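# Close all open drawers with a wheeled two-armed robot

## Task

Push each open drawer fully closed. The cabinets must stay in their original positions, nothing may be knocked over, and the robot must not fall or finish leaning.

## Robot and tools

Robot: a Dexmate Vega. It has a three-wheeled base (two steerable front wheels and a passive rear caster), a Z-folding torso (thigh, shank, chest), two 7-joint arms with two-finger grippers, and a head camera. Nothing prevents tipping, and a robot that falls over cannot get up again.

Frames: the base frame sits on the floor under the point the base turns about, 0.185 m behind the front axle. x points forward, y left, z up, in metres. chest, left_hand and right_hand are reported in this frame. The hand point lies between the fingers, 0.033 m short of the closed tips, and at long reach it may be slightly off. The odometry frame is the base frame as it was when the scene began. base_odometry counts wheel rotation only, so slipping shows up as travel. turned_by_wheels and turned_by_imu are turns in rad since the previous result, left positive, and the IMU also catches pushes and skids. base_tilt reports forward and right lean in degrees, with an error of about 2 degrees.

Tool move: each call carries one action. The action is "base", "joints" or both, with optional "speeds" and "min_time_s". Alternatively it is "target" on its own. "cameras" picks which images come back: head_camera, left_wrist_camera, right_wrist_camera or all. Use [] for no images. Leaving it out returns all of them. Calling move with nothing else just reports the state.
- base: one key per call, each a relative offset from where the base last measured itself. translate_m runs -2 to 2 m, forward positive. strafe_m runs -2 to 2 m, left positive, and the heading may drift. rotate_rad runs -3.2 to 3.2 rad, counter-clockwise positive. Expect up to about 1.1 s of wheel steering before motion in a new direction.
- joints: a single object keyed by joint name, holding absolute angles in rad for any joints of either arm, torso, head or grippers.
  - Torso: torso_hip_rad runs 0 to 1.57. torso_knee_rad runs 0 to 3.141. torso_waist_rad runs -1.57 to 1.57. Forward chest lean equals knee minus hip minus waist. Presets as hip, knee, waist: stand 0.469, 1.617, 1.048 (the starting posture); stand_high 0.78, 1.57, 0.44; lean_20 0.52, 1.05, 0.18; lean_45 0.52, 1.05, -0.26; low_lean_45 0, 0, -0.79.
  - Arm folding: fold the arms before going to low_lean_45. Folded left arm, in joint order: 1, 0.5, -0.6, -2.5, 0, -0.9, 0. Folded right arm: -1, -0.5, 0.6, -2.5, 0, 0.9, 0.
  - Right-arm signs: right_shoulder_pitch_rad and right_wrist_pitch_rad are mirrored, so NEGATIVE moves down.
  - Grippers: left_gripper_rad and right_gripper_rad run 0 (shut) to 0.785.
  - Head: head_pan_rad runs ±2.792. head_tilt_rad and head_camera_tilt_rad tip the view down when positive. For a free pan, keep head_tilt_rad at 0 or below and head_camera_tilt_rad between -1.1 and 0.9.
- target: moves one hand to an absolute pose. Keys: "side" ("left"/"right"), plus x, y, z in m in the base frame (-3 to 3). pitch_deg runs -30 to 95, where 90 points the fingers down and 0 is level. heading_deg has 0 as fingers forward and counter-clockwise positive. roll_deg is optional with default 0. Heading and roll range over ±360. line_only true forces a straight-line path or a refusal. Poses are checked against the robot's own body, not the surroundings. If the result says "short (part of ...)", send the same target again.
- speeds: lowers top speeds for this call only. translate_m and strafe_m accept 0.04 to 0.3 m/s; rotate_rad accepts 0.1 to 0.6 rad/s.
- min_time_s: 0.1 to 8 s. Sets the minimum duration of arm and head motions.
Any unknown key makes the call invalid, and any value out of range gets it refused. A refusal, or a stop that interrupts a call, cancels every later move, wait and finished_scene in the same reply.

Reading results: "move" reads "done" or the worst status among the motions. base_status and joint_status take these values:
- done: the base is within 0.005 m, 0.015 m sideways or 0.015 rad by wheel count.
- off_target: the motion may still be pushing toward its target.
- contact_stop: an arm motor strained for about 0.6 s, so its whole joint group halted and dropped its targets.
- time_out: the motion was stopped for taking too long. For the base this means something held it back.
- not_followed / "joint command not followed" / "pose unreachable": a self-collision check held that arm back.
Hand statuses are reached (within 10 mm and 2 degrees), short, or refused with a reason. on_its_own lists unrequested motion. Joint torques and per-arm motor temperatures are also reported. A MOTOR HOT line appears from 65 °C, and at 80 °C the arm stops for 30 to 60 s or longer.

wait: seconds from 0 to 10, plus optional cameras. Commands nothing new and returns the state.
zoom_image: camera name plus region [x0, y0, x1, y1] in pixels, measured from the top-left corner, at most 504 by 504. Works only on a camera present among the latest images.
read_manual: returns licence text only.
finished_scene: takes "scene", this scene's number. It ends the scene for good, and the drawers must already be shut and stay shut without help.

Cautions:
- The base does not stop when it hits furniture. Its wheels stall or slip, and it can remain pressed against the obstacle or get turned without odometry noticing. A near-zero count means the base is blocked or a wheel cannot steer; backing off or turning in place can free it.
- A chest leaning far forward can jam the steering.
- Push drawers gently and slowly. Avoid slams, hard shoves, shifting a cabinet, and toppling anything.
- Keep the arms from striking or pressing against each other. A hard press ends the scene.
- In the lean postures, arms hanging straight down hit the base. Unfolding next to furniture can shove the robot backwards.
- After any stop, pull the arm away before planning further. Sustained pressing heats the motors and can cause a torque fault, which freezes that arm for 10 s.
- Wrist and forearm joints tolerate only 23.7 N m of contact torque.

Each tool is called after "Request:" as a command line: name --argument value for each argument, lists and objects as JSON in quotes; but a table of rows of numbers goes row by row, as --pt "numbers of a row", without its own name.

## Session

Request:
move

Request:
move --joints '{"head_pan_rad":1.3,"head_camera_tilt_rad":0.3}' --cameras '["head_camera"]'

Request:
move --joints '{"head_pan_rad":2.7,"head_camera_tilt_rad":0.3}' --cameras '["head_camera"]'

Request:
move --joints '{"head_pan_rad":-2.5,"head_camera_tilt_rad":0.3}' --cameras '["head_camera"]'

Request:
move --joints '{"head_pan_rad":-1.2,"head_camera_tilt_rad":0.3}' --cameras '["head_camera"]'

Request:
move --joints '{"head_pan_rad":0.0,"head_camera_tilt_rad":0.5}' --cameras '["head_camera"]'

Scene clock: 0.00 s.
Joint torques (N m): no reading
Motor temperatures (°C): left_arm=[28 30 30 31 34 39 35] | right_arm=[29 28 29 31 34 35 35]
base_odometry: x=+0.000 y=+0.000 heading=+0.000
turned_by_wheels: +0.000
turned_by_imu: +0.000
base_tilt: forward=+0.7 right=-0.1
base_status: not commanded
joint_positions: torso_hip_rad=+0.469 torso_knee_rad=+1.617 torso_waist_rad=+1.048 left_shoulder_pitch_rad=+2.211 left_shoulder_yaw_rad=-0.012 left_upper_arm_roll_rad=-0.018 left_elbow_rad=-1.096 left_forearm_roll_rad=+0.000 left_wrist_pitch_rad=-0.486 left_wrist_yaw_rad=+0.003 left_gripper_rad=+0.005 right_shoulder_pitch_rad=-2.205 right_shoulder_yaw_rad=+0.017 right_upper_arm_roll_rad=+0.000 right_elbow_rad=-1.113 right_forearm_roll_rad=+0.002 right_wrist_pitch_rad=+0.507 right_wrist_yaw_rad=+0.015 right_gripper_rad=+0.005 head_pan_rad=+0.000 head_tilt_rad=+0.000 head_camera_tilt_rad=+0.000
joint_status: not commanded
chest: x=-0.0111 y=+0.0000 z=+1.4155 quat_wxyz=(+0.999, +0.000, +0.050, +0.000) (m; base frame)
left_hand: x=+0.1837 y=+0.2377 z=+0.5981 quat_wxyz=(+0.408, -0.010, +0.913, +0.007) pitch_deg=+41.8 heading_deg=+1.6 roll_deg=+0.4 back=up (m; base frame)
right_hand: x=+0.2035 y=-0.2175 z=+0.6125 quat_wxyz=(+0.429, +0.006, +0.903, +0.010) pitch_deg=+39.2 heading_deg=+1.0 roll_deg=+1.7 back=up (m; base frame)
pictures: head_camera, left_wrist_camera, right_wrist_camera
Images, in order (width x height): head_camera 896x560, left_wrist_camera 672x420, right_wrist_camera 672x420.

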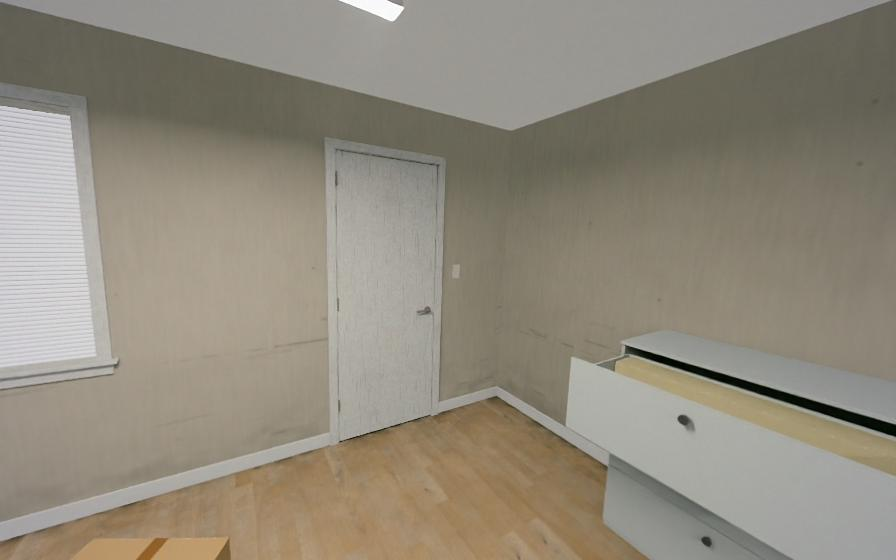

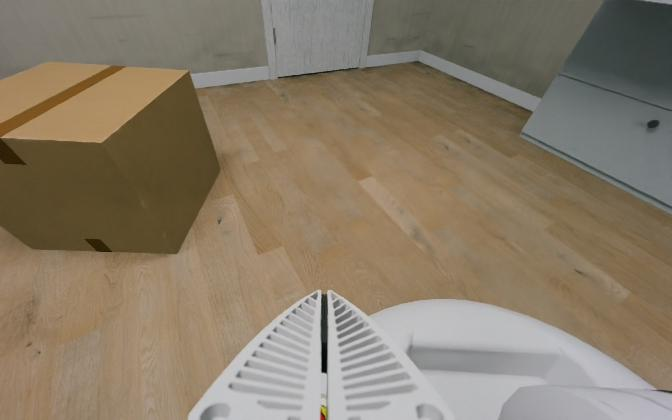

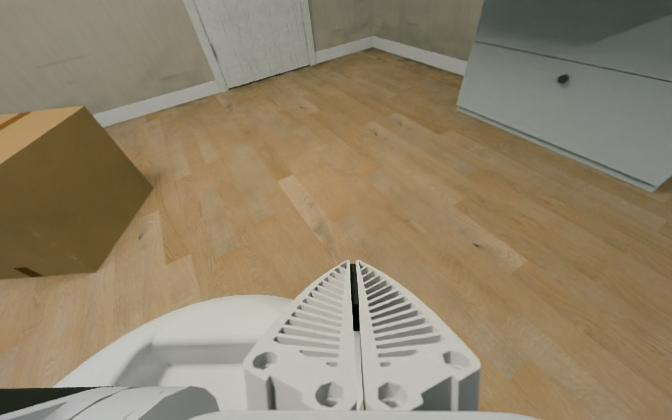

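Scene clock: 1.53 s.
Joint torques (N m): left_arm=[4.43 -0.94 -0.95 -5.56 0.14 -2.14 0.08] | right_arm=[-3.25 0.85 -0.65 -4.73 0.02 2.14 0.18]
Motor temperatures (°C): left_arm=[28 30 30 31 34 39 35] | right_arm=[29 28 29 31 34 35 35]
move: done
base_odometry: x=+0.000 y=+0.000 heading=+0.000
turned_by_wheels: +0.000
turned_by_imu: +0.000
base_tilt: forward=+0.7 right=-0.1
base_status: not commanded
joint_positions: torso_hip_rad=+0.469 torso_knee_rad=+1.617 torso_waist_rad=+1.048 left_shoulder_pitch_rad=+2.211 left_shoulder_yaw_rad=-0.012 left_upper_arm_roll_rad=-0.018 left_elbow_rad=-1.096 left_forearm_roll_rad=+0.000 left_wrist_pitch_rad=-0.486 left_wrist_yaw_rad=+0.003 left_gripper_rad=+0.005 right_shoulder_pitch_rad=-2.205 right_shoulder_yaw_rad=+0.017 right_upper_arm_roll_rad=+0.000 right_elbow_rad=-1.113 right_forearm_roll_rad=+0.002 right_wrist_pitch_rad=+0.507 right_wrist_yaw_rad=+0.015 right_gripper_rad=+0.005 head_pan_rad=+1.300 head_tilt_rad=+0.000 head_camera_tilt_rad=+0.300
joint_status: all done
chest: x=-0.0111 y=+0.0000 z=+1.4155 quat_wxyz=(+0.999, +0.000, +0.050, +0.000) (m; base frame)
left_hand: x=+0.1837 y=+0.2377 z=+0.5981 quat_wxyz=(+0.408, -0.010, +0.913, +0.007) pitch_deg=+41.8 heading_deg=+1.6 roll_deg=+0.4 back=up (m; base frame)
right_hand: x=+0.2035 y=-0.2175 z=+0.6125 quat_wxyz=(+0.429, +0.006, +0.903, +0.010) pitch_deg=+39.2 heading_deg=+1.0 roll_deg=+1.7 back=up (m; base frame)
pictures: head_camera
Images, in order (width x height): head_camera 896x560.

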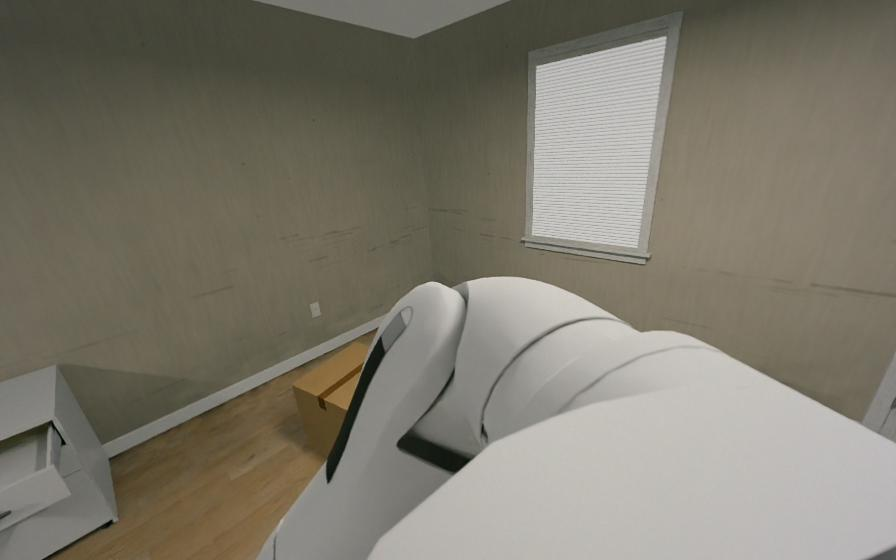

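Scene clock: 3.13 s.
Joint torques (N m): left_arm=[5.7 -3.01 -0.05 -5.78 -0.54 -2.57 -0.4] | right_arm=[-3.4 1.27 -0.89 -4.28 -0.08 1.81 0.04]
Motor temperatures (°C): left_arm=[28 30 30 31 34 39 35] | right_arm=[29 28 29 31 34 35 35]
move: done
base_odometry: x=+0.000 y=+0.000 heading=+0.000
turned_by_wheels: +0.000
turned_by_imu: +0.000
base_tilt: forward=+0.6 right=-0.1
base_status: not commanded
joint_positions: torso_hip_rad=+0.469 torso_knee_rad=+1.617 torso_waist_rad=+1.048 left_shoulder_pitch_rad=+2.211 left_shoulder_yaw_rad=-0.012 left_upper_arm_roll_rad=-0.018 left_elbow_rad=-1.096 left_forearm_roll_rad=+0.000 left_wrist_pitch_rad=-0.486 left_wrist_yaw_rad=+0.003 left_gripper_rad=+0.005 right_shoulder_pitch_rad=-2.205 right_shoulder_yaw_rad=+0.017 right_upper_arm_roll_rad=+0.000 right_elbow_rad=-1.113 right_forearm_roll_rad=+0.002 right_wrist_pitch_rad=+0.507 right_wrist_yaw_rad=+0.015 right_gripper_rad=+0.005 head_pan_rad=+2.700 head_tilt_rad=+0.000 head_camera_tilt_rad=+0.300
joint_status: all done
chest: x=-0.0111 y=+0.0000 z=+1.4155 quat_wxyz=(+0.999, +0.000, +0.050, +0.000) (m; base frame)
left_hand: x=+0.1837 y=+0.2377 z=+0.5981 quat_wxyz=(+0.408, -0.010, +0.913, +0.007) pitch_deg=+41.8 heading_deg=+1.6 roll_deg=+0.4 back=up (m; base frame)
right_hand: x=+0.2035 y=-0.2175 z=+0.6125 quat_wxyz=(+0.429, +0.006, +0.903, +0.010) pitch_deg=+39.2 heading_deg=+1.0 roll_deg=+1.7 back=up (m; base frame)
pictures: head_camera
Images, in order (width x height): head_camera 896x560.

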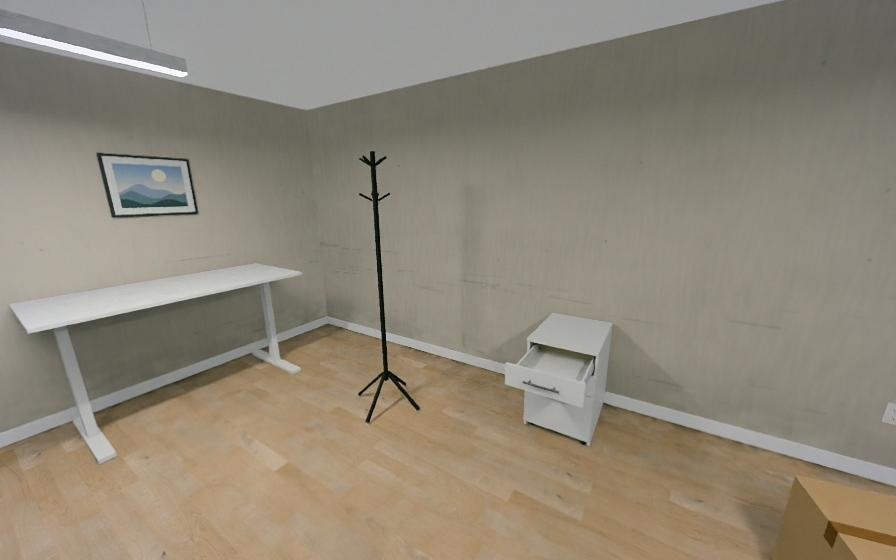

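Scene clock: 7.27 s.
Joint torques (N m): left_arm=[6.47 -0.61 -0.33 -6.28 0.34 -1.58 -0.25] | right_arm=[-2.99 1.88 -0.63 -4.33 -0.01 2.32 0.13]
Motor temperatures (°C): left_arm=[28 30 30 31 34 39 35] | right_arm=[29 28 29 31 34 35 35]
move: done
base_odometry: x=+0.000 y=+0.000 heading=+0.000
turned_by_wheels: +0.000
turned_by_imu: +0.001
base_tilt: forward=+0.6 right=-0.1
base_status: not commanded
joint_positions: torso_hip_rad=+0.469 torso_knee_rad=+1.617 torso_waist_rad=+1.048 left_shoulder_pitch_rad=+2.211 left_shoulder_yaw_rad=-0.012 left_upper_arm_roll_rad=-0.018 left_elbow_rad=-1.096 left_forearm_roll_rad=+0.000 left_wrist_pitch_rad=-0.486 left_wrist_yaw_rad=+0.003 left_gripper_rad=+0.005 right_shoulder_pitch_rad=-2.205 right_shoulder_yaw_rad=+0.017 right_upper_arm_roll_rad=+0.000 right_elbow_rad=-1.113 right_forearm_roll_rad=+0.002 right_wrist_pitch_rad=+0.507 right_wrist_yaw_rad=+0.015 right_gripper_rad=+0.005 head_pan_rad=-2.500 head_tilt_rad=+0.000 head_camera_tilt_rad=+0.300
joint_status: all done
chest: x=-0.0111 y=+0.0000 z=+1.4155 quat_wxyz=(+0.999, +0.000, +0.050, +0.000) (m; base frame)
left_hand: x=+0.1837 y=+0.2377 z=+0.5981 quat_wxyz=(+0.408, -0.010, +0.913, +0.007) pitch_deg=+41.8 heading_deg=+1.6 roll_deg=+0.4 back=up (m; base frame)
right_hand: x=+0.2035 y=-0.2175 z=+0.6125 quat_wxyz=(+0.429, +0.006, +0.903, +0.010) pitch_deg=+39.2 heading_deg=+1.0 roll_deg=+1.7 back=up (m; base frame)
pictures: head_camera
Images, in order (width x height): head_camera 896x560.

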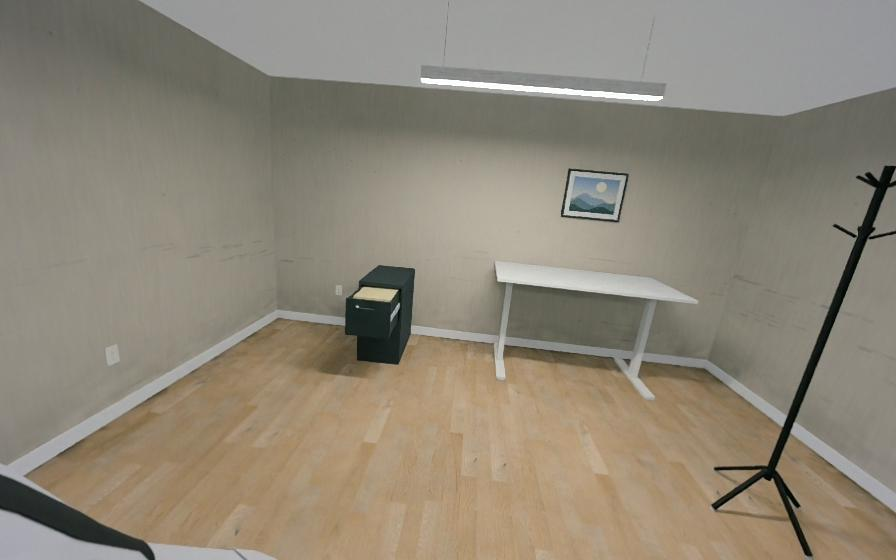

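Scene clock: 8.80 s.
Joint torques (N m): left_arm=[6.16 -0.62 -0.85 -6.38 -0.42 -2.42 0.24] | right_arm=[-2.87 0.75 -0.85 -4.39 0.01 2.95 0.19]
Motor temperatures (°C): left_arm=[28 30 30 31 34 39 35] | right_arm=[29 28 29 31 34 36 35]
move: done
base_odometry: x=+0.000 y=+0.000 heading=+0.000
turned_by_wheels: +0.000
turned_by_imu: +0.000
base_tilt: forward=+0.7 right=+0.0
base_status: not commanded
joint_positions: torso_hip_rad=+0.469 torso_knee_rad=+1.617 torso_waist_rad=+1.048 left_shoulder_pitch_rad=+2.211 left_shoulder_yaw_rad=-0.012 left_upper_arm_roll_rad=-0.018 left_elbow_rad=-1.096 left_forearm_roll_rad=+0.000 left_wrist_pitch_rad=-0.486 left_wrist_yaw_rad=+0.003 left_gripper_rad=+0.005 right_shoulder_pitch_rad=-2.205 right_shoulder_yaw_rad=+0.017 right_upper_arm_roll_rad=+0.000 right_elbow_rad=-1.113 right_forearm_roll_rad=+0.002 right_wrist_pitch_rad=+0.507 right_wrist_yaw_rad=+0.015 right_gripper_rad=+0.005 head_pan_rad=-1.200 head_tilt_rad=+0.000 head_camera_tilt_rad=+0.300
joint_status: all done
chest: x=-0.0111 y=+0.0000 z=+1.4155 quat_wxyz=(+0.999, +0.000, +0.050, +0.000) (m; base frame)
left_hand: x=+0.1837 y=+0.2377 z=+0.5981 quat_wxyz=(+0.408, -0.010, +0.913, +0.007) pitch_deg=+41.8 heading_deg=+1.6 roll_deg=+0.4 back=up (m; base frame)
right_hand: x=+0.2035 y=-0.2175 z=+0.6125 quat_wxyz=(+0.429, +0.006, +0.903, +0.010) pitch_deg=+39.2 heading_deg=+1.0 roll_deg=+1.7 back=up (m; base frame)
pictures: head_camera
Images, in order (width x height): head_camera 896x560.

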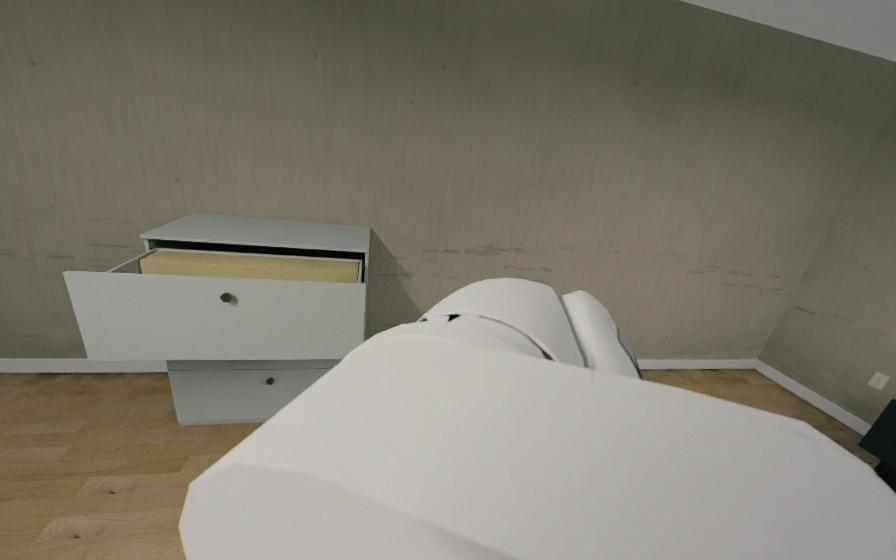

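Scene clock: 10.27 s.
Joint torques (N m): left_arm=[5.23 0.38 1.33 -5.98 0.67 -2.49 -0.29] | right_arm=[-3.41 0.52 -0.75 -4.39 -0.02 2.16 0.21]
Motor temperatures (°C): left_arm=[28 30 30 31 34 40 35] | right_arm=[29 28 29 31 34 36 35]
move: done
base_odometry: x=+0.000 y=+0.000 heading=+0.000
turned_by_wheels: +0.000
turned_by_imu: +0.000
base_tilt: forward=+0.6 right=-0.1
base_status: not commanded
joint_positions: torso_hip_rad=+0.469 torso_knee_rad=+1.617 torso_waist_rad=+1.048 left_shoulder_pitch_rad=+2.211 left_shoulder_yaw_rad=-0.012 left_upper_arm_roll_rad=-0.018 left_elbow_rad=-1.096 left_forearm_roll_rad=+0.000 left_wrist_pitch_rad=-0.486 left_wrist_yaw_rad=+0.003 left_gripper_rad=+0.005 right_shoulder_pitch_rad=-2.205 right_shoulder_yaw_rad=+0.017 right_upper_arm_roll_rad=+0.000 right_elbow_rad=-1.113 right_forearm_roll_rad=+0.002 right_wrist_pitch_rad=+0.507 right_wrist_yaw_rad=+0.015 right_gripper_rad=+0.005 head_pan_rad=+0.000 head_tilt_rad=+0.000 head_camera_tilt_rad=+0.500
joint_status: all done
chest: x=-0.0111 y=+0.0000 z=+1.4155 quat_wxyz=(+0.999, +0.000, +0.050, +0.000) (m; base frame)
left_hand: x=+0.1837 y=+0.2377 z=+0.5981 quat_wxyz=(+0.408, -0.010, +0.913, +0.007) pitch_deg=+41.8 heading_deg=+1.6 roll_deg=+0.4 back=up (m; base frame)
right_hand: x=+0.2035 y=-0.2175 z=+0.6125 quat_wxyz=(+0.429, +0.006, +0.903, +0.010) pitch_deg=+39.2 heading_deg=+1.0 roll_deg=+1.7 back=up (m; base frame)
pictures: head_camera
Images, in order (width x height): head_camera 896x560.

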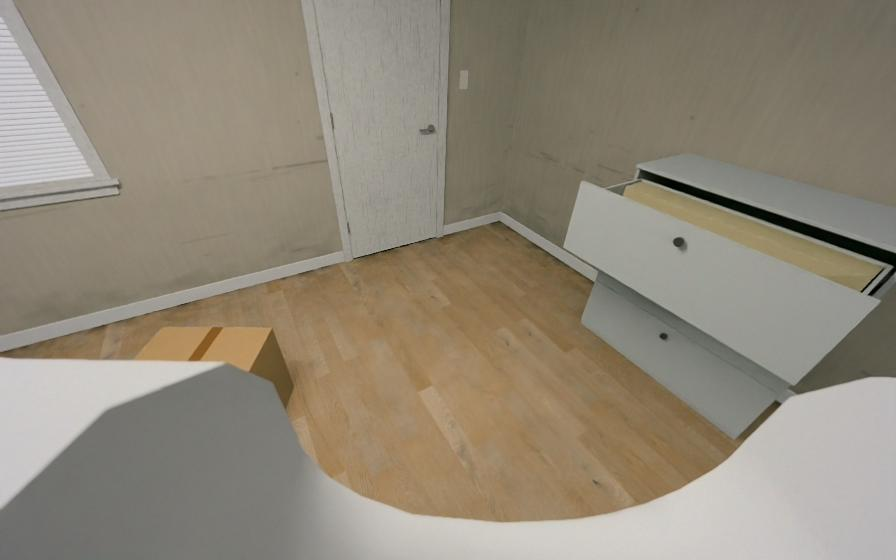

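Request:
move --target '{"side":"right","x":0.6,"y":-0.15,"z":0.77,"pitch_deg":15,"heading_deg":0}' --cameras '[]'

Request:
move --base '{"translate_m":0.91}' --cameras '[]'

Request:
move --base '{"rotate_rad":-1.03}'

Scene clock: 28.17 s.
Joint torques (N m): left_arm=[4.77 -2.62 -1.2 -6.34 0.18 -2.84 -0.08] | right_arm=[-2.73 1.8 -0.8 -4.59 0.01 2.14 0.29]
Motor temperatures (°C): left_arm=[28 30 30 31 34 40 35] | right_arm=[29 28 29 31 34 36 35]
move: refused
base_odometry: x=+0.000 y=+0.000 heading=+0.000
turned_by_wheels: +0.000
turned_by_imu: +0.001
base_tilt: forward=+0.7 right=+0.0
base_status: not commanded
joint_positions: torso_hip_rad=+0.469 torso_knee_rad=+1.617 torso_waist_rad=+1.048 left_shoulder_pitch_rad=+2.211 left_shoulder_yaw_rad=-0.012 left_upper_arm_roll_rad=-0.018 left_elbow_rad=-1.096 left_forearm_roll_rad=+0.000 left_wrist_pitch_rad=-0.486 left_wrist_yaw_rad=+0.003 left_gripper_rad=+0.005 right_shoulder_pitch_rad=-2.205 right_shoulder_yaw_rad=+0.017 right_upper_arm_roll_rad=+0.000 right_elbow_rad=-1.113 right_forearm_roll_rad=+0.002 right_wrist_pitch_rad=+0.507 right_wrist_yaw_rad=+0.015 right_gripper_rad=+0.005 head_pan_rad=+0.000 head_tilt_rad=+0.000 head_camera_tilt_rad=+0.500
joint_status: not commanded
chest: x=-0.0111 y=+0.0000 z=+1.4155 quat_wxyz=(+0.999, +0.000, +0.050, +0.000) (m; base frame)
left_hand: x=+0.1837 y=+0.2377 z=+0.5981 quat_wxyz=(+0.408, -0.010, +0.913, +0.007) pitch_deg=+41.8 heading_deg=+1.6 roll_deg=+0.4 back=up (m; base frame)
right_hand: x=+0.2035 y=-0.2175 z=+0.6125 quat_wxyz=(+0.429, +0.006, +0.903, +0.010) pitch_deg=+39.2 heading_deg=+1.0 roll_deg=+1.7 back=up (m; base frame)
right_hand_status: refused: neither the straight line nor an arc passes: the line comes too near the robot; the best arc brings the right finger within 1.9 cm of the base (limit 2.0). Nothing moved.
pictures: none
No camera images: "cameras" was empty.

not run: a stop came earlier in this reply.

not run: a stop came earlier in this reply.

Request:
move --joints '{"left_elbow_rad":-1.9,"right_elbow_rad":-1.9}' --base '{"translate_m":0.91}' --cameras '[]'

Request:
move --base '{"rotate_rad":-1.03}' --cameras '["head_camera"]'

Request:
move --target '{"side":"right","x":0.6,"y":-0.15,"z":0.77,"pitch_deg":15,"heading_deg":0}'

Scene clock: 37.00 s.
Joint torques (N m): left_arm=[2.14 -0.75 0.43 -14.66 0.33 -2.84 -0.62] | right_arm=[1.07 0.61 -0.75 -11.69 -0.08 2.33 0.06]
Motor temperatures (°C): left_arm=[28 30 30 31 34 40 35] | right_arm=[29 28 29 31 34 36 35]
move: done
base_odometry: x=+0.910 y=+0.003 heading=+0.000
turned_by_wheels: +0.000
turned_by_imu: +0.003
base_tilt: forward=+0.7 right=-0.1
base_status: done
joint_positions: torso_hip_rad=+0.469 torso_knee_rad=+1.617 torso_waist_rad=+1.048 left_shoulder_pitch_rad=+2.211 left_shoulder_yaw_rad=-0.012 left_upper_arm_roll_rad=-0.018 left_elbow_rad=-1.896 left_forearm_roll_rad=+0.000 left_wrist_pitch_rad=-0.486 left_wrist_yaw_rad=+0.003 left_gripper_rad=+0.005 right_shoulder_pitch_rad=-2.205 right_shoulder_yaw_rad=+0.017 right_upper_arm_roll_rad=+0.000 right_elbow_rad=-1.896 right_forearm_roll_rad=+0.002 right_wrist_pitch_rad=+0.507 right_wrist_yaw_rad=+0.015 right_gripper_rad=+0.005 head_pan_rad=+0.000 head_tilt_rad=+0.000 head_camera_tilt_rad=+0.500
joint_status: all done
chest: x=-0.0110 y=+0.0000 z=+1.4155 quat_wxyz=(+0.999, +0.000, +0.050, +0.000) (m; base frame)
left_hand: x=+0.4617 y=+0.2422 z=+1.0225 quat_wxyz=(+0.732, -0.007, +0.682, +0.010) pitch_deg=-4.1 heading_deg=+1.4 roll_deg=+0.2 back=up (m; base frame)
right_hand: x=+0.4634 y=-0.2260 z=+1.0343 quat_wxyz=(+0.741, +0.004, +0.671, +0.005) pitch_deg=-5.6 heading_deg=+0.1 roll_deg=+0.8 back=up (m; base frame)
pictures: none
No camera images: "cameras" was empty.

Scene clock: 40.27 s.
Joint torques (N m): left_arm=[2.71 -1.06 -0.16 -13.75 -0.07 -2.24 -0.37] | right_arm=[0.48 -0.04 -0.94 -12.17 -0.1 2.33 0.22]
Motor temperatures (°C): left_arm=[28 30 30 31 34 40 35] | right_arm=[29 28 29 31 34 36 35]
move: done
base_odometry: x=+0.911 y=+0.003 heading=-1.031
turned_by_wheels: -1.031
turned_by_imu: -1.009
base_tilt: forward=+0.7 right=-0.1
base_status: done
joint_positions: torso_hip_rad=+0.469 torso_knee_rad=+1.617 torso_waist_rad=+1.048 left_shoulder_pitch_rad=+2.211 left_shoulder_yaw_rad=-0.012 left_upper_arm_roll_rad=-0.018 left_elbow_rad=-1.900 left_forearm_roll_rad=+0.000 left_wrist_pitch_rad=-0.486 left_wrist_yaw_rad=+0.003 left_gripper_rad=+0.005 right_shoulder_pitch_rad=-2.205 right_shoulder_yaw_rad=+0.017 right_upper_arm_roll_rad=+0.000 right_elbow_rad=-1.900 right_forearm_roll_rad=+0.002 right_wrist_pitch_rad=+0.507 right_wrist_yaw_rad=+0.015 right_gripper_rad=+0.005 head_pan_rad=+0.000 head_tilt_rad=+0.000 head_camera_tilt_rad=+0.500
joint_status: not commanded
chest: x=-0.0110 y=+0.0000 z=+1.4155 quat_wxyz=(+0.999, +0.000, +0.050, +0.000) (m; base frame)
left_hand: x=+0.4622 y=+0.2422 z=+1.0251 quat_wxyz=(+0.733, -0.007, +0.680, +0.010) pitch_deg=-4.3 heading_deg=+1.4 roll_deg=+0.2 back=up (m; base frame)
right_hand: x=+0.4638 y=-0.2260 z=+1.0366 quat_wxyz=(+0.742, +0.004, +0.670, +0.005) pitch_deg=-5.8 heading_deg=+0.0 roll_deg=+0.8 back=up (m; base frame)
pictures: head_camera
Images, in order (width x height): head_camera 896x560.

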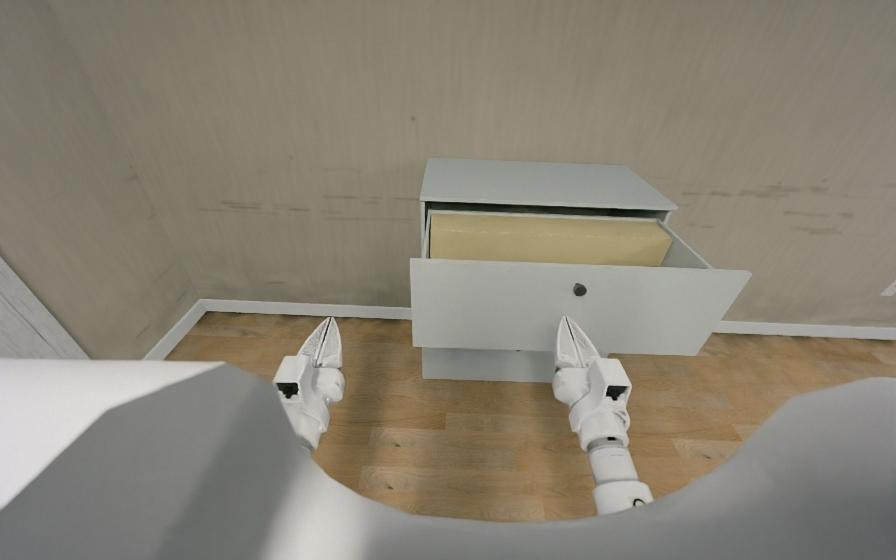

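Scene clock: 40.57 s.
Joint torques (N m): left_arm=[0.61 2.66 -0.2 -13.56 0.01 -2.95 0.11] | right_arm=[1.59 -0.38 -0.82 -12.03 -0.03 2.59 0.15]
Motor temperatures (°C): left_arm=[28 30 30 31 34 40 35] | right_arm=[29 28 29 31 34 36 35]
move: refused
base_odometry: x=+0.911 y=+0.003 heading=-1.031
turned_by_wheels: +0.000
turned_by_imu: +0.000
base_tilt: forward=+0.6 right=-0.1
base_status: not commanded
joint_positions: torso_hip_rad=+0.469 torso_knee_rad=+1.617 torso_waist_rad=+1.048 left_shoulder_pitch_rad=+2.211 left_shoulder_yaw_rad=-0.012 left_upper_arm_roll_rad=-0.018 left_elbow_rad=-1.900 left_forearm_roll_rad=+0.000 left_wrist_pitch_rad=-0.486 left_wrist_yaw_rad=+0.003 left_gripper_rad=+0.005 right_shoulder_pitch_rad=-2.205 right_shoulder_yaw_rad=+0.017 right_upper_arm_roll_rad=+0.000 right_elbow_rad=-1.900 right_forearm_roll_rad=+0.002 right_wrist_pitch_rad=+0.507 right_wrist_yaw_rad=+0.015 right_gripper_rad=+0.005 head_pan_rad=+0.000 head_tilt_rad=+0.000 head_camera_tilt_rad=+0.500
joint_status: not commanded
chest: x=-0.0110 y=+0.0000 z=+1.4155 quat_wxyz=(+0.999, +0.000, +0.050, +0.000) (m; base frame)
left_hand: x=+0.4622 y=+0.2422 z=+1.0251 quat_wxyz=(+0.733, -0.007, +0.680, +0.010) pitch_deg=-4.3 heading_deg=+1.4 roll_deg=+0.2 back=up (m; base frame)
right_hand: x=+0.4638 y=-0.2260 z=+1.0366 quat_wxyz=(+0.742, +0.004, +0.670, +0.005) pitch_deg=-5.8 heading_deg=+0.0 roll_deg=+0.8 back=up (m; base frame)
right_hand_status: refused: the arm stands too near the robot already: the right forearm within 1.5 cm of the torso (limit 2.0). Nothing moved. Move it clear with "joints".
pictures: head_camera, left_wrist_camera, right_wrist_camera
Images, in order (width x height): head_camera 896x560, left_wrist_camera 672x420, right_wrist_camera 672x420.

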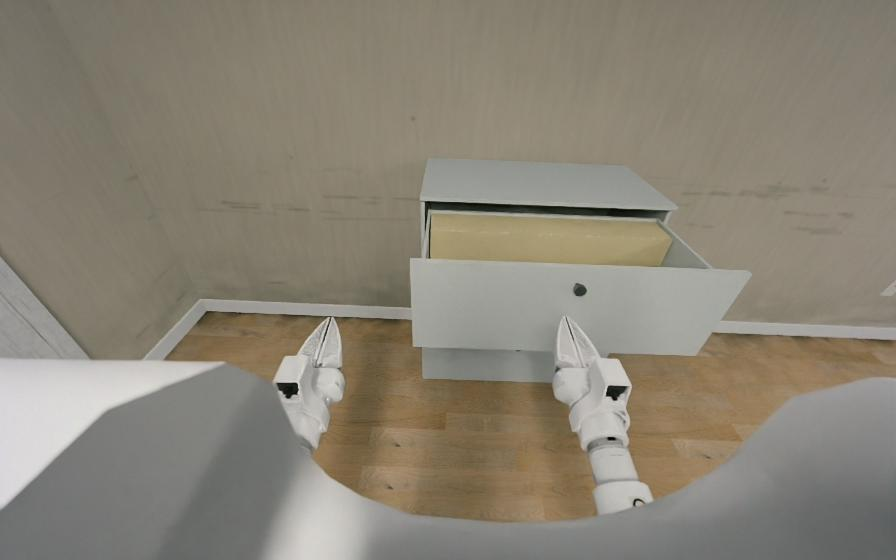

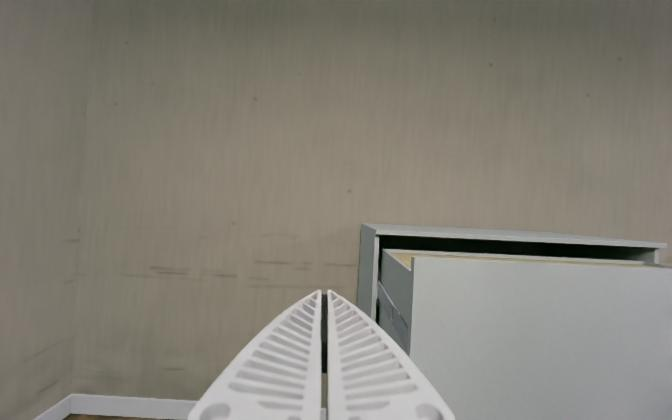

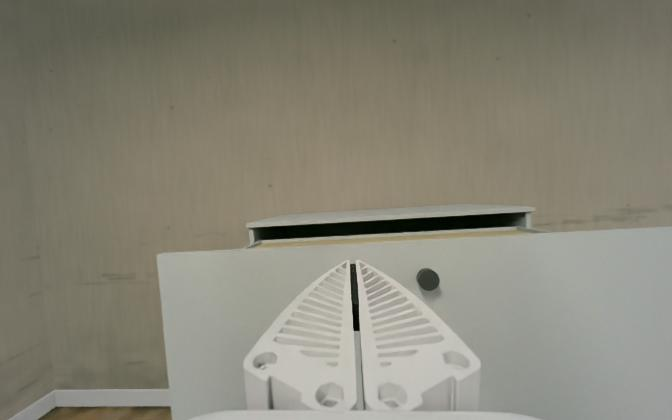

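Request:
move --base '{"rotate_rad":-0.06}' --joints '{"right_shoulder_pitch_rad":-1.9,"right_elbow_rad":-1.6,"right_wrist_pitch_rad":0.1,"left_shoulder_pitch_rad":2.1}' --cameras '[]'

Request:
move --target '{"side":"right","x":0.58,"y":-0.25,"z":0.77,"pitch_deg":15,"heading_deg":0}'

Scene clock: 57.07 s.
Joint torques (N m): left_arm=[-4.25 0.59 1.03 -13.22 0.09 -2.38 0.71] | right_arm=[12.27 0 -0.75 -6.72 -0.04 2.49 0.31]
Motor temperatures (°C): left_arm=[28 30 30 31 34 40 35] | right_arm=[29 28 29 32 34 36 35]
move: done
base_odometry: x=+0.911 y=+0.003 heading=-1.091
turned_by_wheels: -0.060
turned_by_imu: -0.058
base_tilt: forward=+0.7 right=-0.1
base_status: done
joint_positions: torso_hip_rad=+0.469 torso_knee_rad=+1.617 torso_waist_rad=+1.048 left_shoulder_pitch_rad=+2.101 left_shoulder_yaw_rad=-0.012 left_upper_arm_roll_rad=-0.018 left_elbow_rad=-1.900 left_forearm_roll_rad=+0.000 left_wrist_pitch_rad=-0.486 left_wrist_yaw_rad=+0.003 left_gripper_rad=+0.005 right_shoulder_pitch_rad=-1.905 right_shoulder_yaw_rad=+0.017 right_upper_arm_roll_rad=+0.000 right_elbow_rad=-1.605 right_forearm_roll_rad=+0.002 right_wrist_pitch_rad=+0.106 right_wrist_yaw_rad=+0.015 right_gripper_rad=+0.005 head_pan_rad=+0.000 head_tilt_rad=+0.000 head_camera_tilt_rad=+0.500
joint_status: all done
chest: x=-0.0110 y=+0.0000 z=+1.4155 quat_wxyz=(+0.999, +0.000, +0.050, +0.000) (m; base frame)
left_hand: x=+0.5021 y=+0.2422 z=+1.0793 quat_wxyz=(+0.769, -0.008, +0.639, +0.010) pitch_deg=-10.6 heading_deg=+1.4 roll_deg=+0.0 back=up (m; base frame)
right_hand: x=+0.5382 y=-0.2200 z=+0.8398 quat_wxyz=(+0.596, +0.004, +0.803, +0.011) pitch_deg=+16.9 heading_deg=+0.7 roll_deg=+1.3 back=up (m; base frame)
pictures: none
No camera images: "cameras" was empty.

Scene clock: 57.37 s.
Joint torques (N m): left_arm=[-5.19 0.11 1.47 -14.16 0.59 -2.87 -0.04] | right_arm=[11.16 1.54 -0.7 -6.19 -0.06 1.95 0.2]
Motor temperatures (°C): left_arm=[28 30 30 31 34 40 35] | right_arm=[29 28 29 32 34 36 35]
move: refused
base_odometry: x=+0.911 y=+0.003 heading=-1.091
turned_by_wheels: +0.000
turned_by_imu: +0.000
base_tilt: forward=+0.7 right=-0.1
base_status: not commanded
joint_positions: torso_hip_rad=+0.469 torso_knee_rad=+1.617 torso_waist_rad=+1.048 left_shoulder_pitch_rad=+2.101 left_shoulder_yaw_rad=-0.012 left_upper_arm_roll_rad=-0.018 left_elbow_rad=-1.900 left_forearm_roll_rad=+0.000 left_wrist_pitch_rad=-0.486 left_wrist_yaw_rad=+0.003 left_gripper_rad=+0.005 right_shoulder_pitch_rad=-1.903 right_shoulder_yaw_rad=+0.017 right_upper_arm_roll_rad=+0.000 right_elbow_rad=-1.603 right_forearm_roll_rad=+0.002 right_wrist_pitch_rad=+0.103 right_wrist_yaw_rad=+0.015 right_gripper_rad=+0.005 head_pan_rad=+0.000 head_tilt_rad=+0.000 head_camera_tilt_rad=+0.500
joint_status: not commanded
chest: x=-0.0110 y=+0.0000 z=+1.4155 quat_wxyz=(+0.999, +0.000, +0.050, +0.000) (m; base frame)
left_hand: x=+0.5022 y=+0.2422 z=+1.0795 quat_wxyz=(+0.769, -0.008, +0.639, +0.010) pitch_deg=-10.6 heading_deg=+1.4 roll_deg=+0.0 back=up (m; base frame)
right_hand: x=+0.5385 y=-0.2199 z=+0.8386 quat_wxyz=(+0.595, +0.004, +0.804, +0.011) pitch_deg=+17.0 heading_deg=+0.7 roll_deg=+1.3 back=up (m; base frame)
right_hand_status: refused: the arm stands too near the robot already: the right forearm within 1.0 cm of the torso (limit 2.0). Nothing moved. Move it clear with "joints".
pictures: head_camera, left_wrist_camera, right_wrist_camera
Images, in order (width x height): head_camera 896x560, left_wrist_camera 672x420, right_wrist_camera 672x420.

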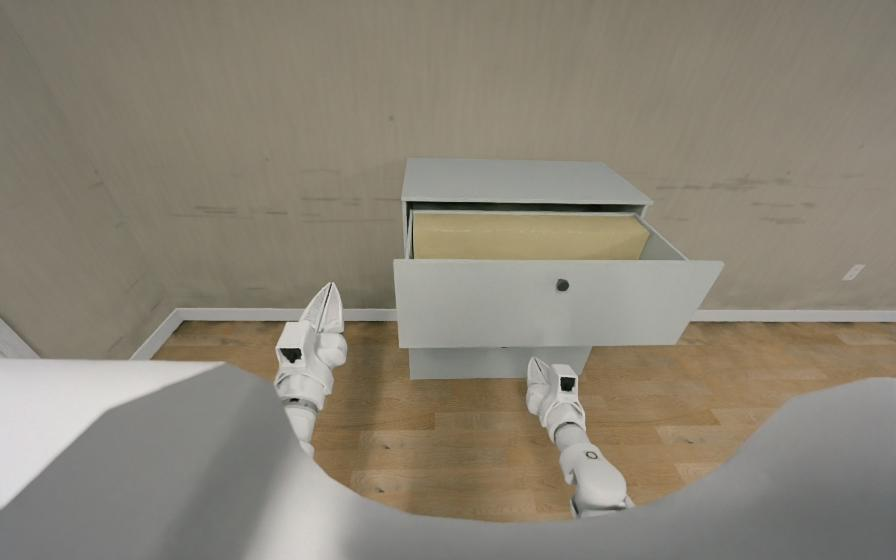

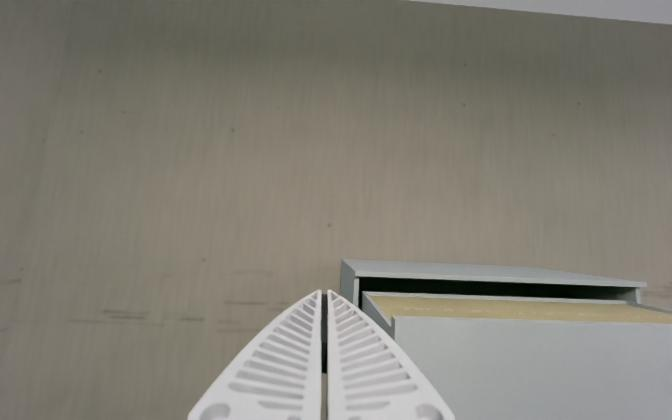

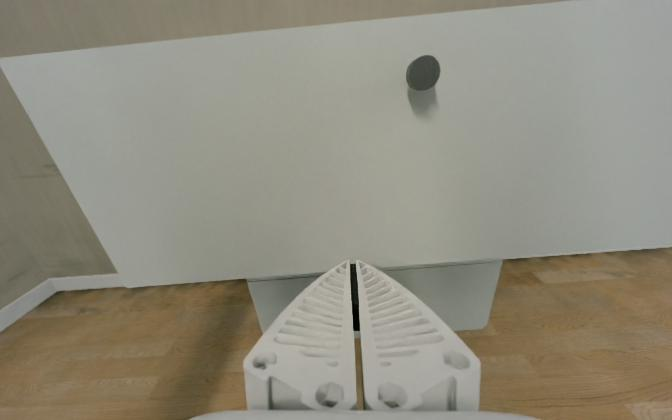

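Request:
move --base '{"translate_m":0.27}'

Scene clock: 67.27 s.
Joint torques (N m): left_arm=[-1.09 2.56 0.01 -13.63 0.69 -1.72 0.04] | right_arm=[10.42 0.24 -0.96 -11.89 0.01 2.8 0.29]
Motor temperatures (°C): left_arm=[28 30 30 32 34 40 35] | right_arm=[29 28 29 32 34 36 35]
move: done
base_odometry: x=+1.037 y=-0.236 heading=-1.091
turned_by_wheels: +0.000
turned_by_imu: +0.000
base_tilt: forward=+0.7 right=-0.1
base_status: done
joint_positions: torso_hip_rad=+0.469 torso_knee_rad=+1.617 torso_waist_rad=+1.048 left_shoulder_pitch_rad=+2.100 left_shoulder_yaw_rad=-0.012 left_upper_arm_roll_rad=-0.018 left_elbow_rad=-1.900 left_forearm_roll_rad=+0.000 left_wrist_pitch_rad=-0.486 left_wrist_yaw_rad=+0.003 left_gripper_rad=+0.005 right_shoulder_pitch_rad=-1.900 right_shoulder_yaw_rad=+0.017 right_upper_arm_roll_rad=+0.000 right_elbow_rad=-1.600 right_forearm_roll_rad=+0.002 right_wrist_pitch_rad=+0.100 right_wrist_yaw_rad=+0.015 right_gripper_rad=+0.005 head_pan_rad=+0.000 head_tilt_rad=+0.000 head_camera_tilt_rad=+0.500
joint_status: not commanded
chest: x=-0.0110 y=+0.0000 z=+1.4155 quat_wxyz=(+0.999, +0.000, +0.050, +0.000) (m; base frame)
left_hand: x=+0.5023 y=+0.2422 z=+1.0797 quat_wxyz=(+0.769, -0.008, +0.639, +0.010) pitch_deg=-10.6 heading_deg=+1.4 roll_deg=+0.0 back=up (m; base frame)
right_hand: x=+0.5388 y=-0.2199 z=+0.8368 quat_wxyz=(+0.593, +0.004, +0.805, +0.011) pitch_deg=+17.2 heading_deg=+0.7 roll_deg=+1.3 back=up (m; base frame)
pictures: head_camera, left_wrist_camera, right_wrist_camera
Images, in order (width x height): head_camera 896x560, left_wrist_camera 672x420, right_wrist_camera 672x420.

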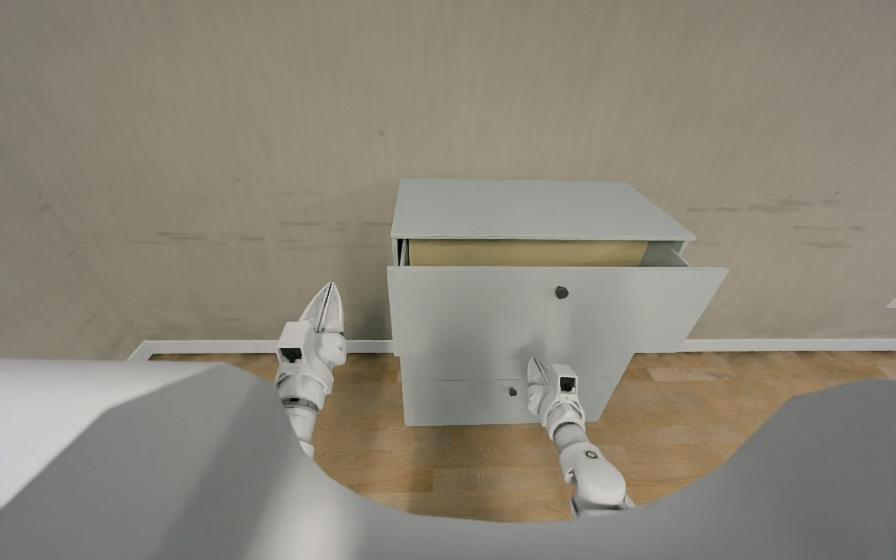

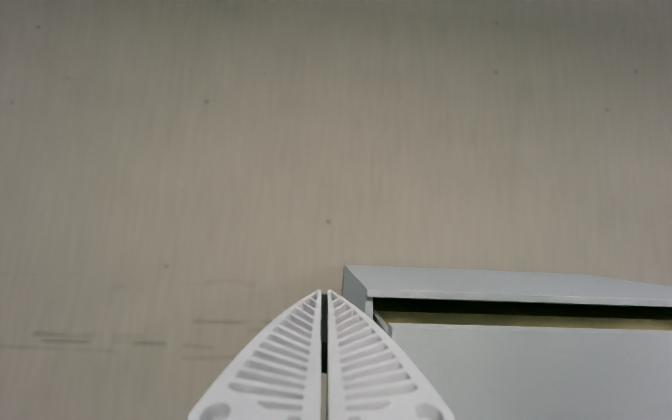

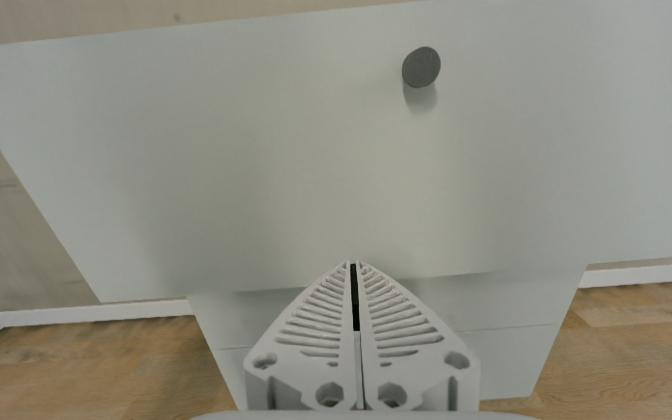

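Request:
zoom_image --camera "right_wrist_camera" --region '[250, 200, 450, 325]'

Request:
zoom_image --camera "head_camera" --region '[380, 170, 740, 450]'

Scaled by 2.520 from the camera's 672x420 image, which has a finer 960x600 frame.

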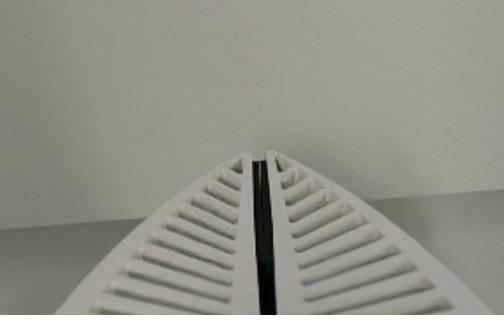

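Scaled by 1.400 from the camera's 896x560 image, which has a finer 960x600 frame.

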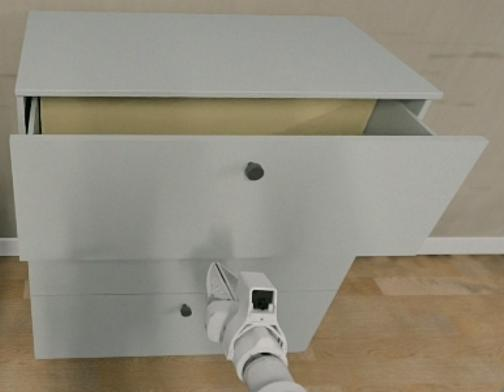

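Request:
move --base '{"translate_m":0.05}' --speeds '{"translate_m":0.08}'

Scene clock: 107.47 s.
Joint torques (N m): left_arm=[-2.91 0.25 1.03 -14.62 -0.01 -3.24 -0.01] | right_arm=[10.76 1.09 -0.58 -11.22 -0.09 2.98 0.08]
Motor temperatures (°C): left_arm=[28 30 30 32 34 40 35] | right_arm=[30 28 29 32 34 37 35]
move: done
base_odometry: x=+1.060 y=-0.280 heading=-1.092
turned_by_wheels: +0.000
turned_by_imu: +0.000
base_tilt: forward=+0.7 right=+0.0
base_status: done
joint_positions: torso_hip_rad=+0.469 torso_knee_rad=+1.617 torso_waist_rad=+1.048 left_shoulder_pitch_rad=+2.100 left_shoulder_yaw_rad=-0.012 left_upper_arm_roll_rad=-0.018 left_elbow_rad=-1.900 left_forearm_roll_rad=+0.000 left_wrist_pitch_rad=-0.486 left_wrist_yaw_rad=+0.003 left_gripper_rad=+0.005 right_shoulder_pitch_rad=-1.900 right_shoulder_yaw_rad=+0.017 right_upper_arm_roll_rad=+0.000 right_elbow_rad=-1.600 right_forearm_roll_rad=+0.002 right_wrist_pitch_rad=+0.100 right_wrist_yaw_rad=+0.015 right_gripper_rad=+0.005 head_pan_rad=+0.000 head_tilt_rad=+0.000 head_camera_tilt_rad=+0.500
joint_status: not commanded
chest: x=-0.0110 y=+0.0000 z=+1.4155 quat_wxyz=(+0.999, +0.000, +0.050, +0.000) (m; base frame)
left_hand: x=+0.5024 y=+0.2422 z=+1.0796 quat_wxyz=(+0.769, -0.008, +0.639, +0.010) pitch_deg=-10.6 heading_deg=+1.4 roll_deg=+0.0 back=up (m; base frame)
right_hand: x=+0.5389 y=-0.2199 z=+0.8368 quat_wxyz=(+0.593, +0.004, +0.805, +0.011) pitch_deg=+17.3 heading_deg=+0.7 roll_deg=+1.3 back=up (m; base frame)
pictures: head_camera, left_wrist_camera, right_wrist_camera
Images, in order (width x height): head_camera 896x560, left_wrist_camera 672x420, right_wrist_camera 672x420.

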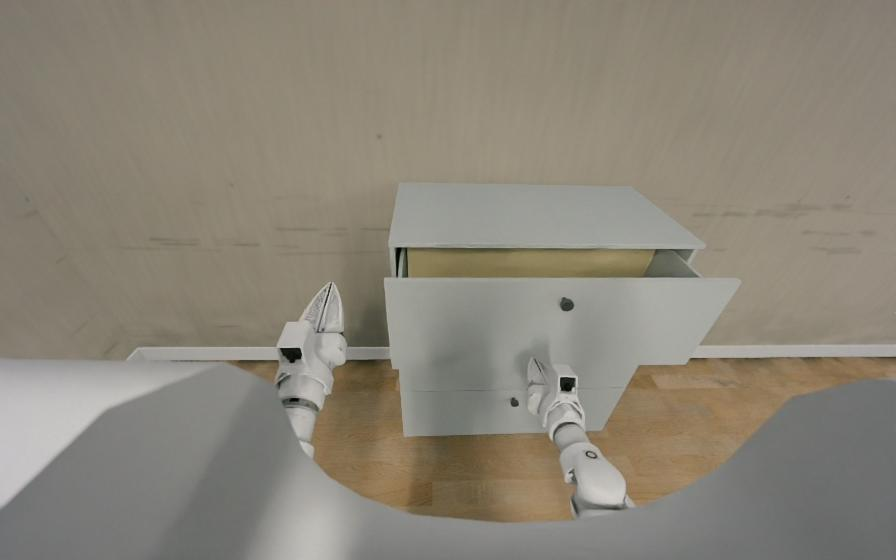

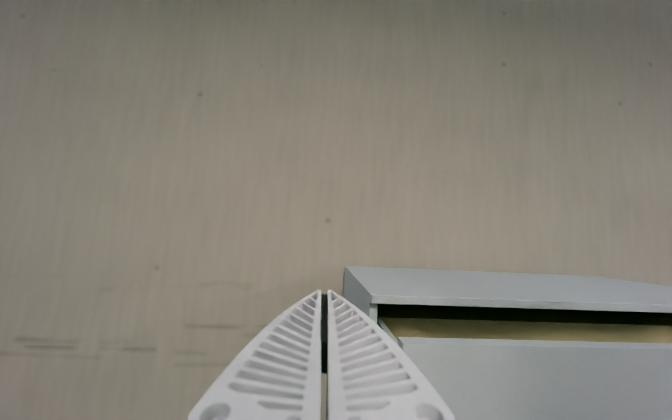

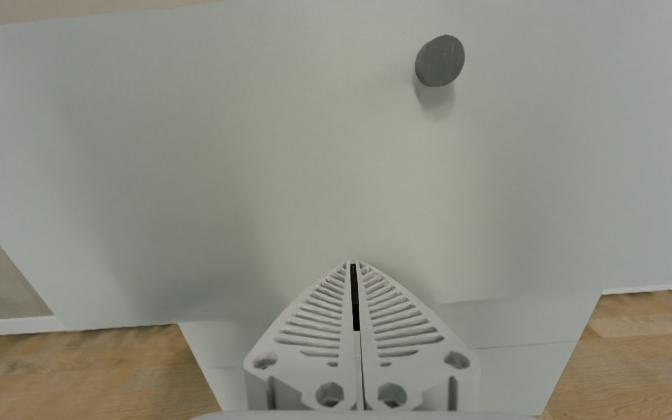

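Request:
move --base '{"translate_m":0.1}' --speeds '{"translate_m":0.08}' --cameras '["head_camera","right_wrist_camera"]'

Scene clock: 115.43 s.
Joint torques (N m): left_arm=[-4.92 -0.75 -0.54 -13.54 -0.29 -3.42 -0.28] | right_arm=[10.42 0.79 -0.62 -12.27 -0.05 2.75 0.17]
Motor temperatures (°C): left_arm=[28 30 30 32 34 40 35] | right_arm=[30 28 29 32 34 37 35]
move: done
base_odometry: x=+1.106 y=-0.369 heading=-1.092
turned_by_wheels: +0.000
turned_by_imu: +0.001
base_tilt: forward=+0.6 right=-0.1
base_status: done
joint_positions: torso_hip_rad=+0.469 torso_knee_rad=+1.617 torso_waist_rad=+1.048 left_shoulder_pitch_rad=+2.100 left_shoulder_yaw_rad=-0.012 left_upper_arm_roll_rad=-0.018 left_elbow_rad=-1.900 left_forearm_roll_rad=+0.000 left_wrist_pitch_rad=-0.486 left_wrist_yaw_rad=+0.003 left_gripper_rad=+0.005 right_shoulder_pitch_rad=-1.900 right_shoulder_yaw_rad=+0.017 right_upper_arm_roll_rad=+0.000 right_elbow_rad=-1.600 right_forearm_roll_rad=+0.002 right_wrist_pitch_rad=+0.100 right_wrist_yaw_rad=+0.015 right_gripper_rad=+0.005 head_pan_rad=+0.000 head_tilt_rad=+0.000 head_camera_tilt_rad=+0.500
joint_status: not commanded
chest: x=-0.0110 y=+0.0000 z=+1.4155 quat_wxyz=(+0.999, +0.000, +0.050, +0.000) (m; base frame)
left_hand: x=+0.5024 y=+0.2422 z=+1.0796 quat_wxyz=(+0.769, -0.008, +0.639, +0.010) pitch_deg=-10.6 heading_deg=+1.4 roll_deg=+0.0 back=up (m; base frame)
right_hand: x=+0.5389 y=-0.2199 z=+0.8368 quat_wxyz=(+0.593, +0.004, +0.805, +0.011) pitch_deg=+17.3 heading_deg=+0.7 roll_deg=+1.3 back=up (m; base frame)
pictures: head_camera, right_wrist_camera
Images, in order (width x height): head_camera 896x560, right_wrist_camera 672x420.

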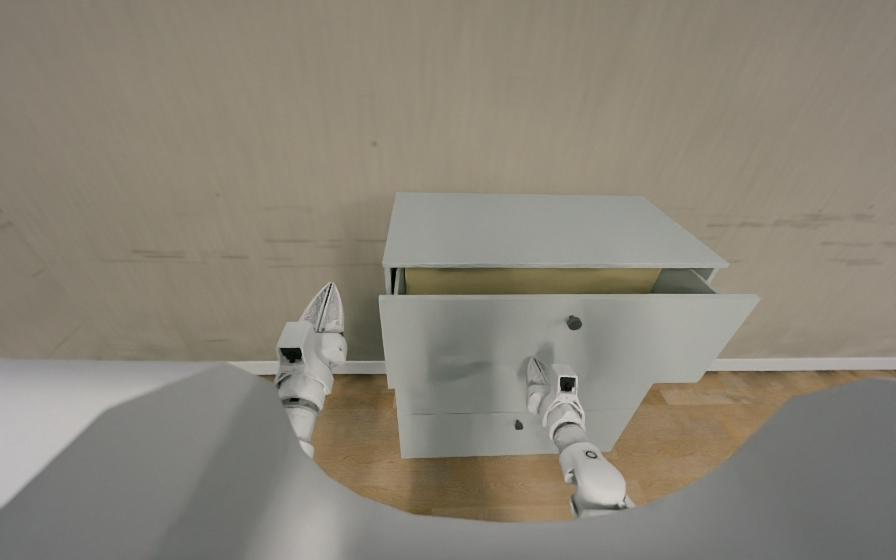

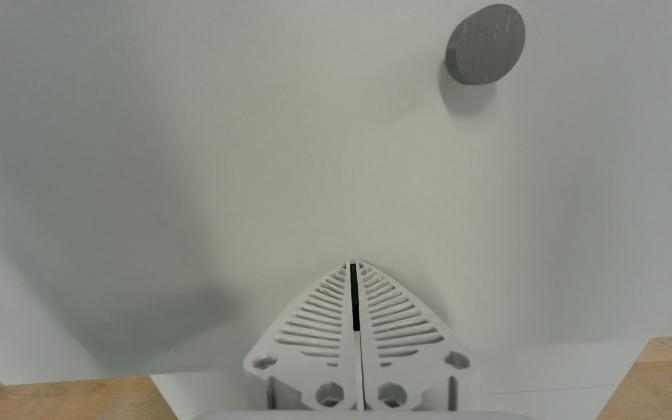

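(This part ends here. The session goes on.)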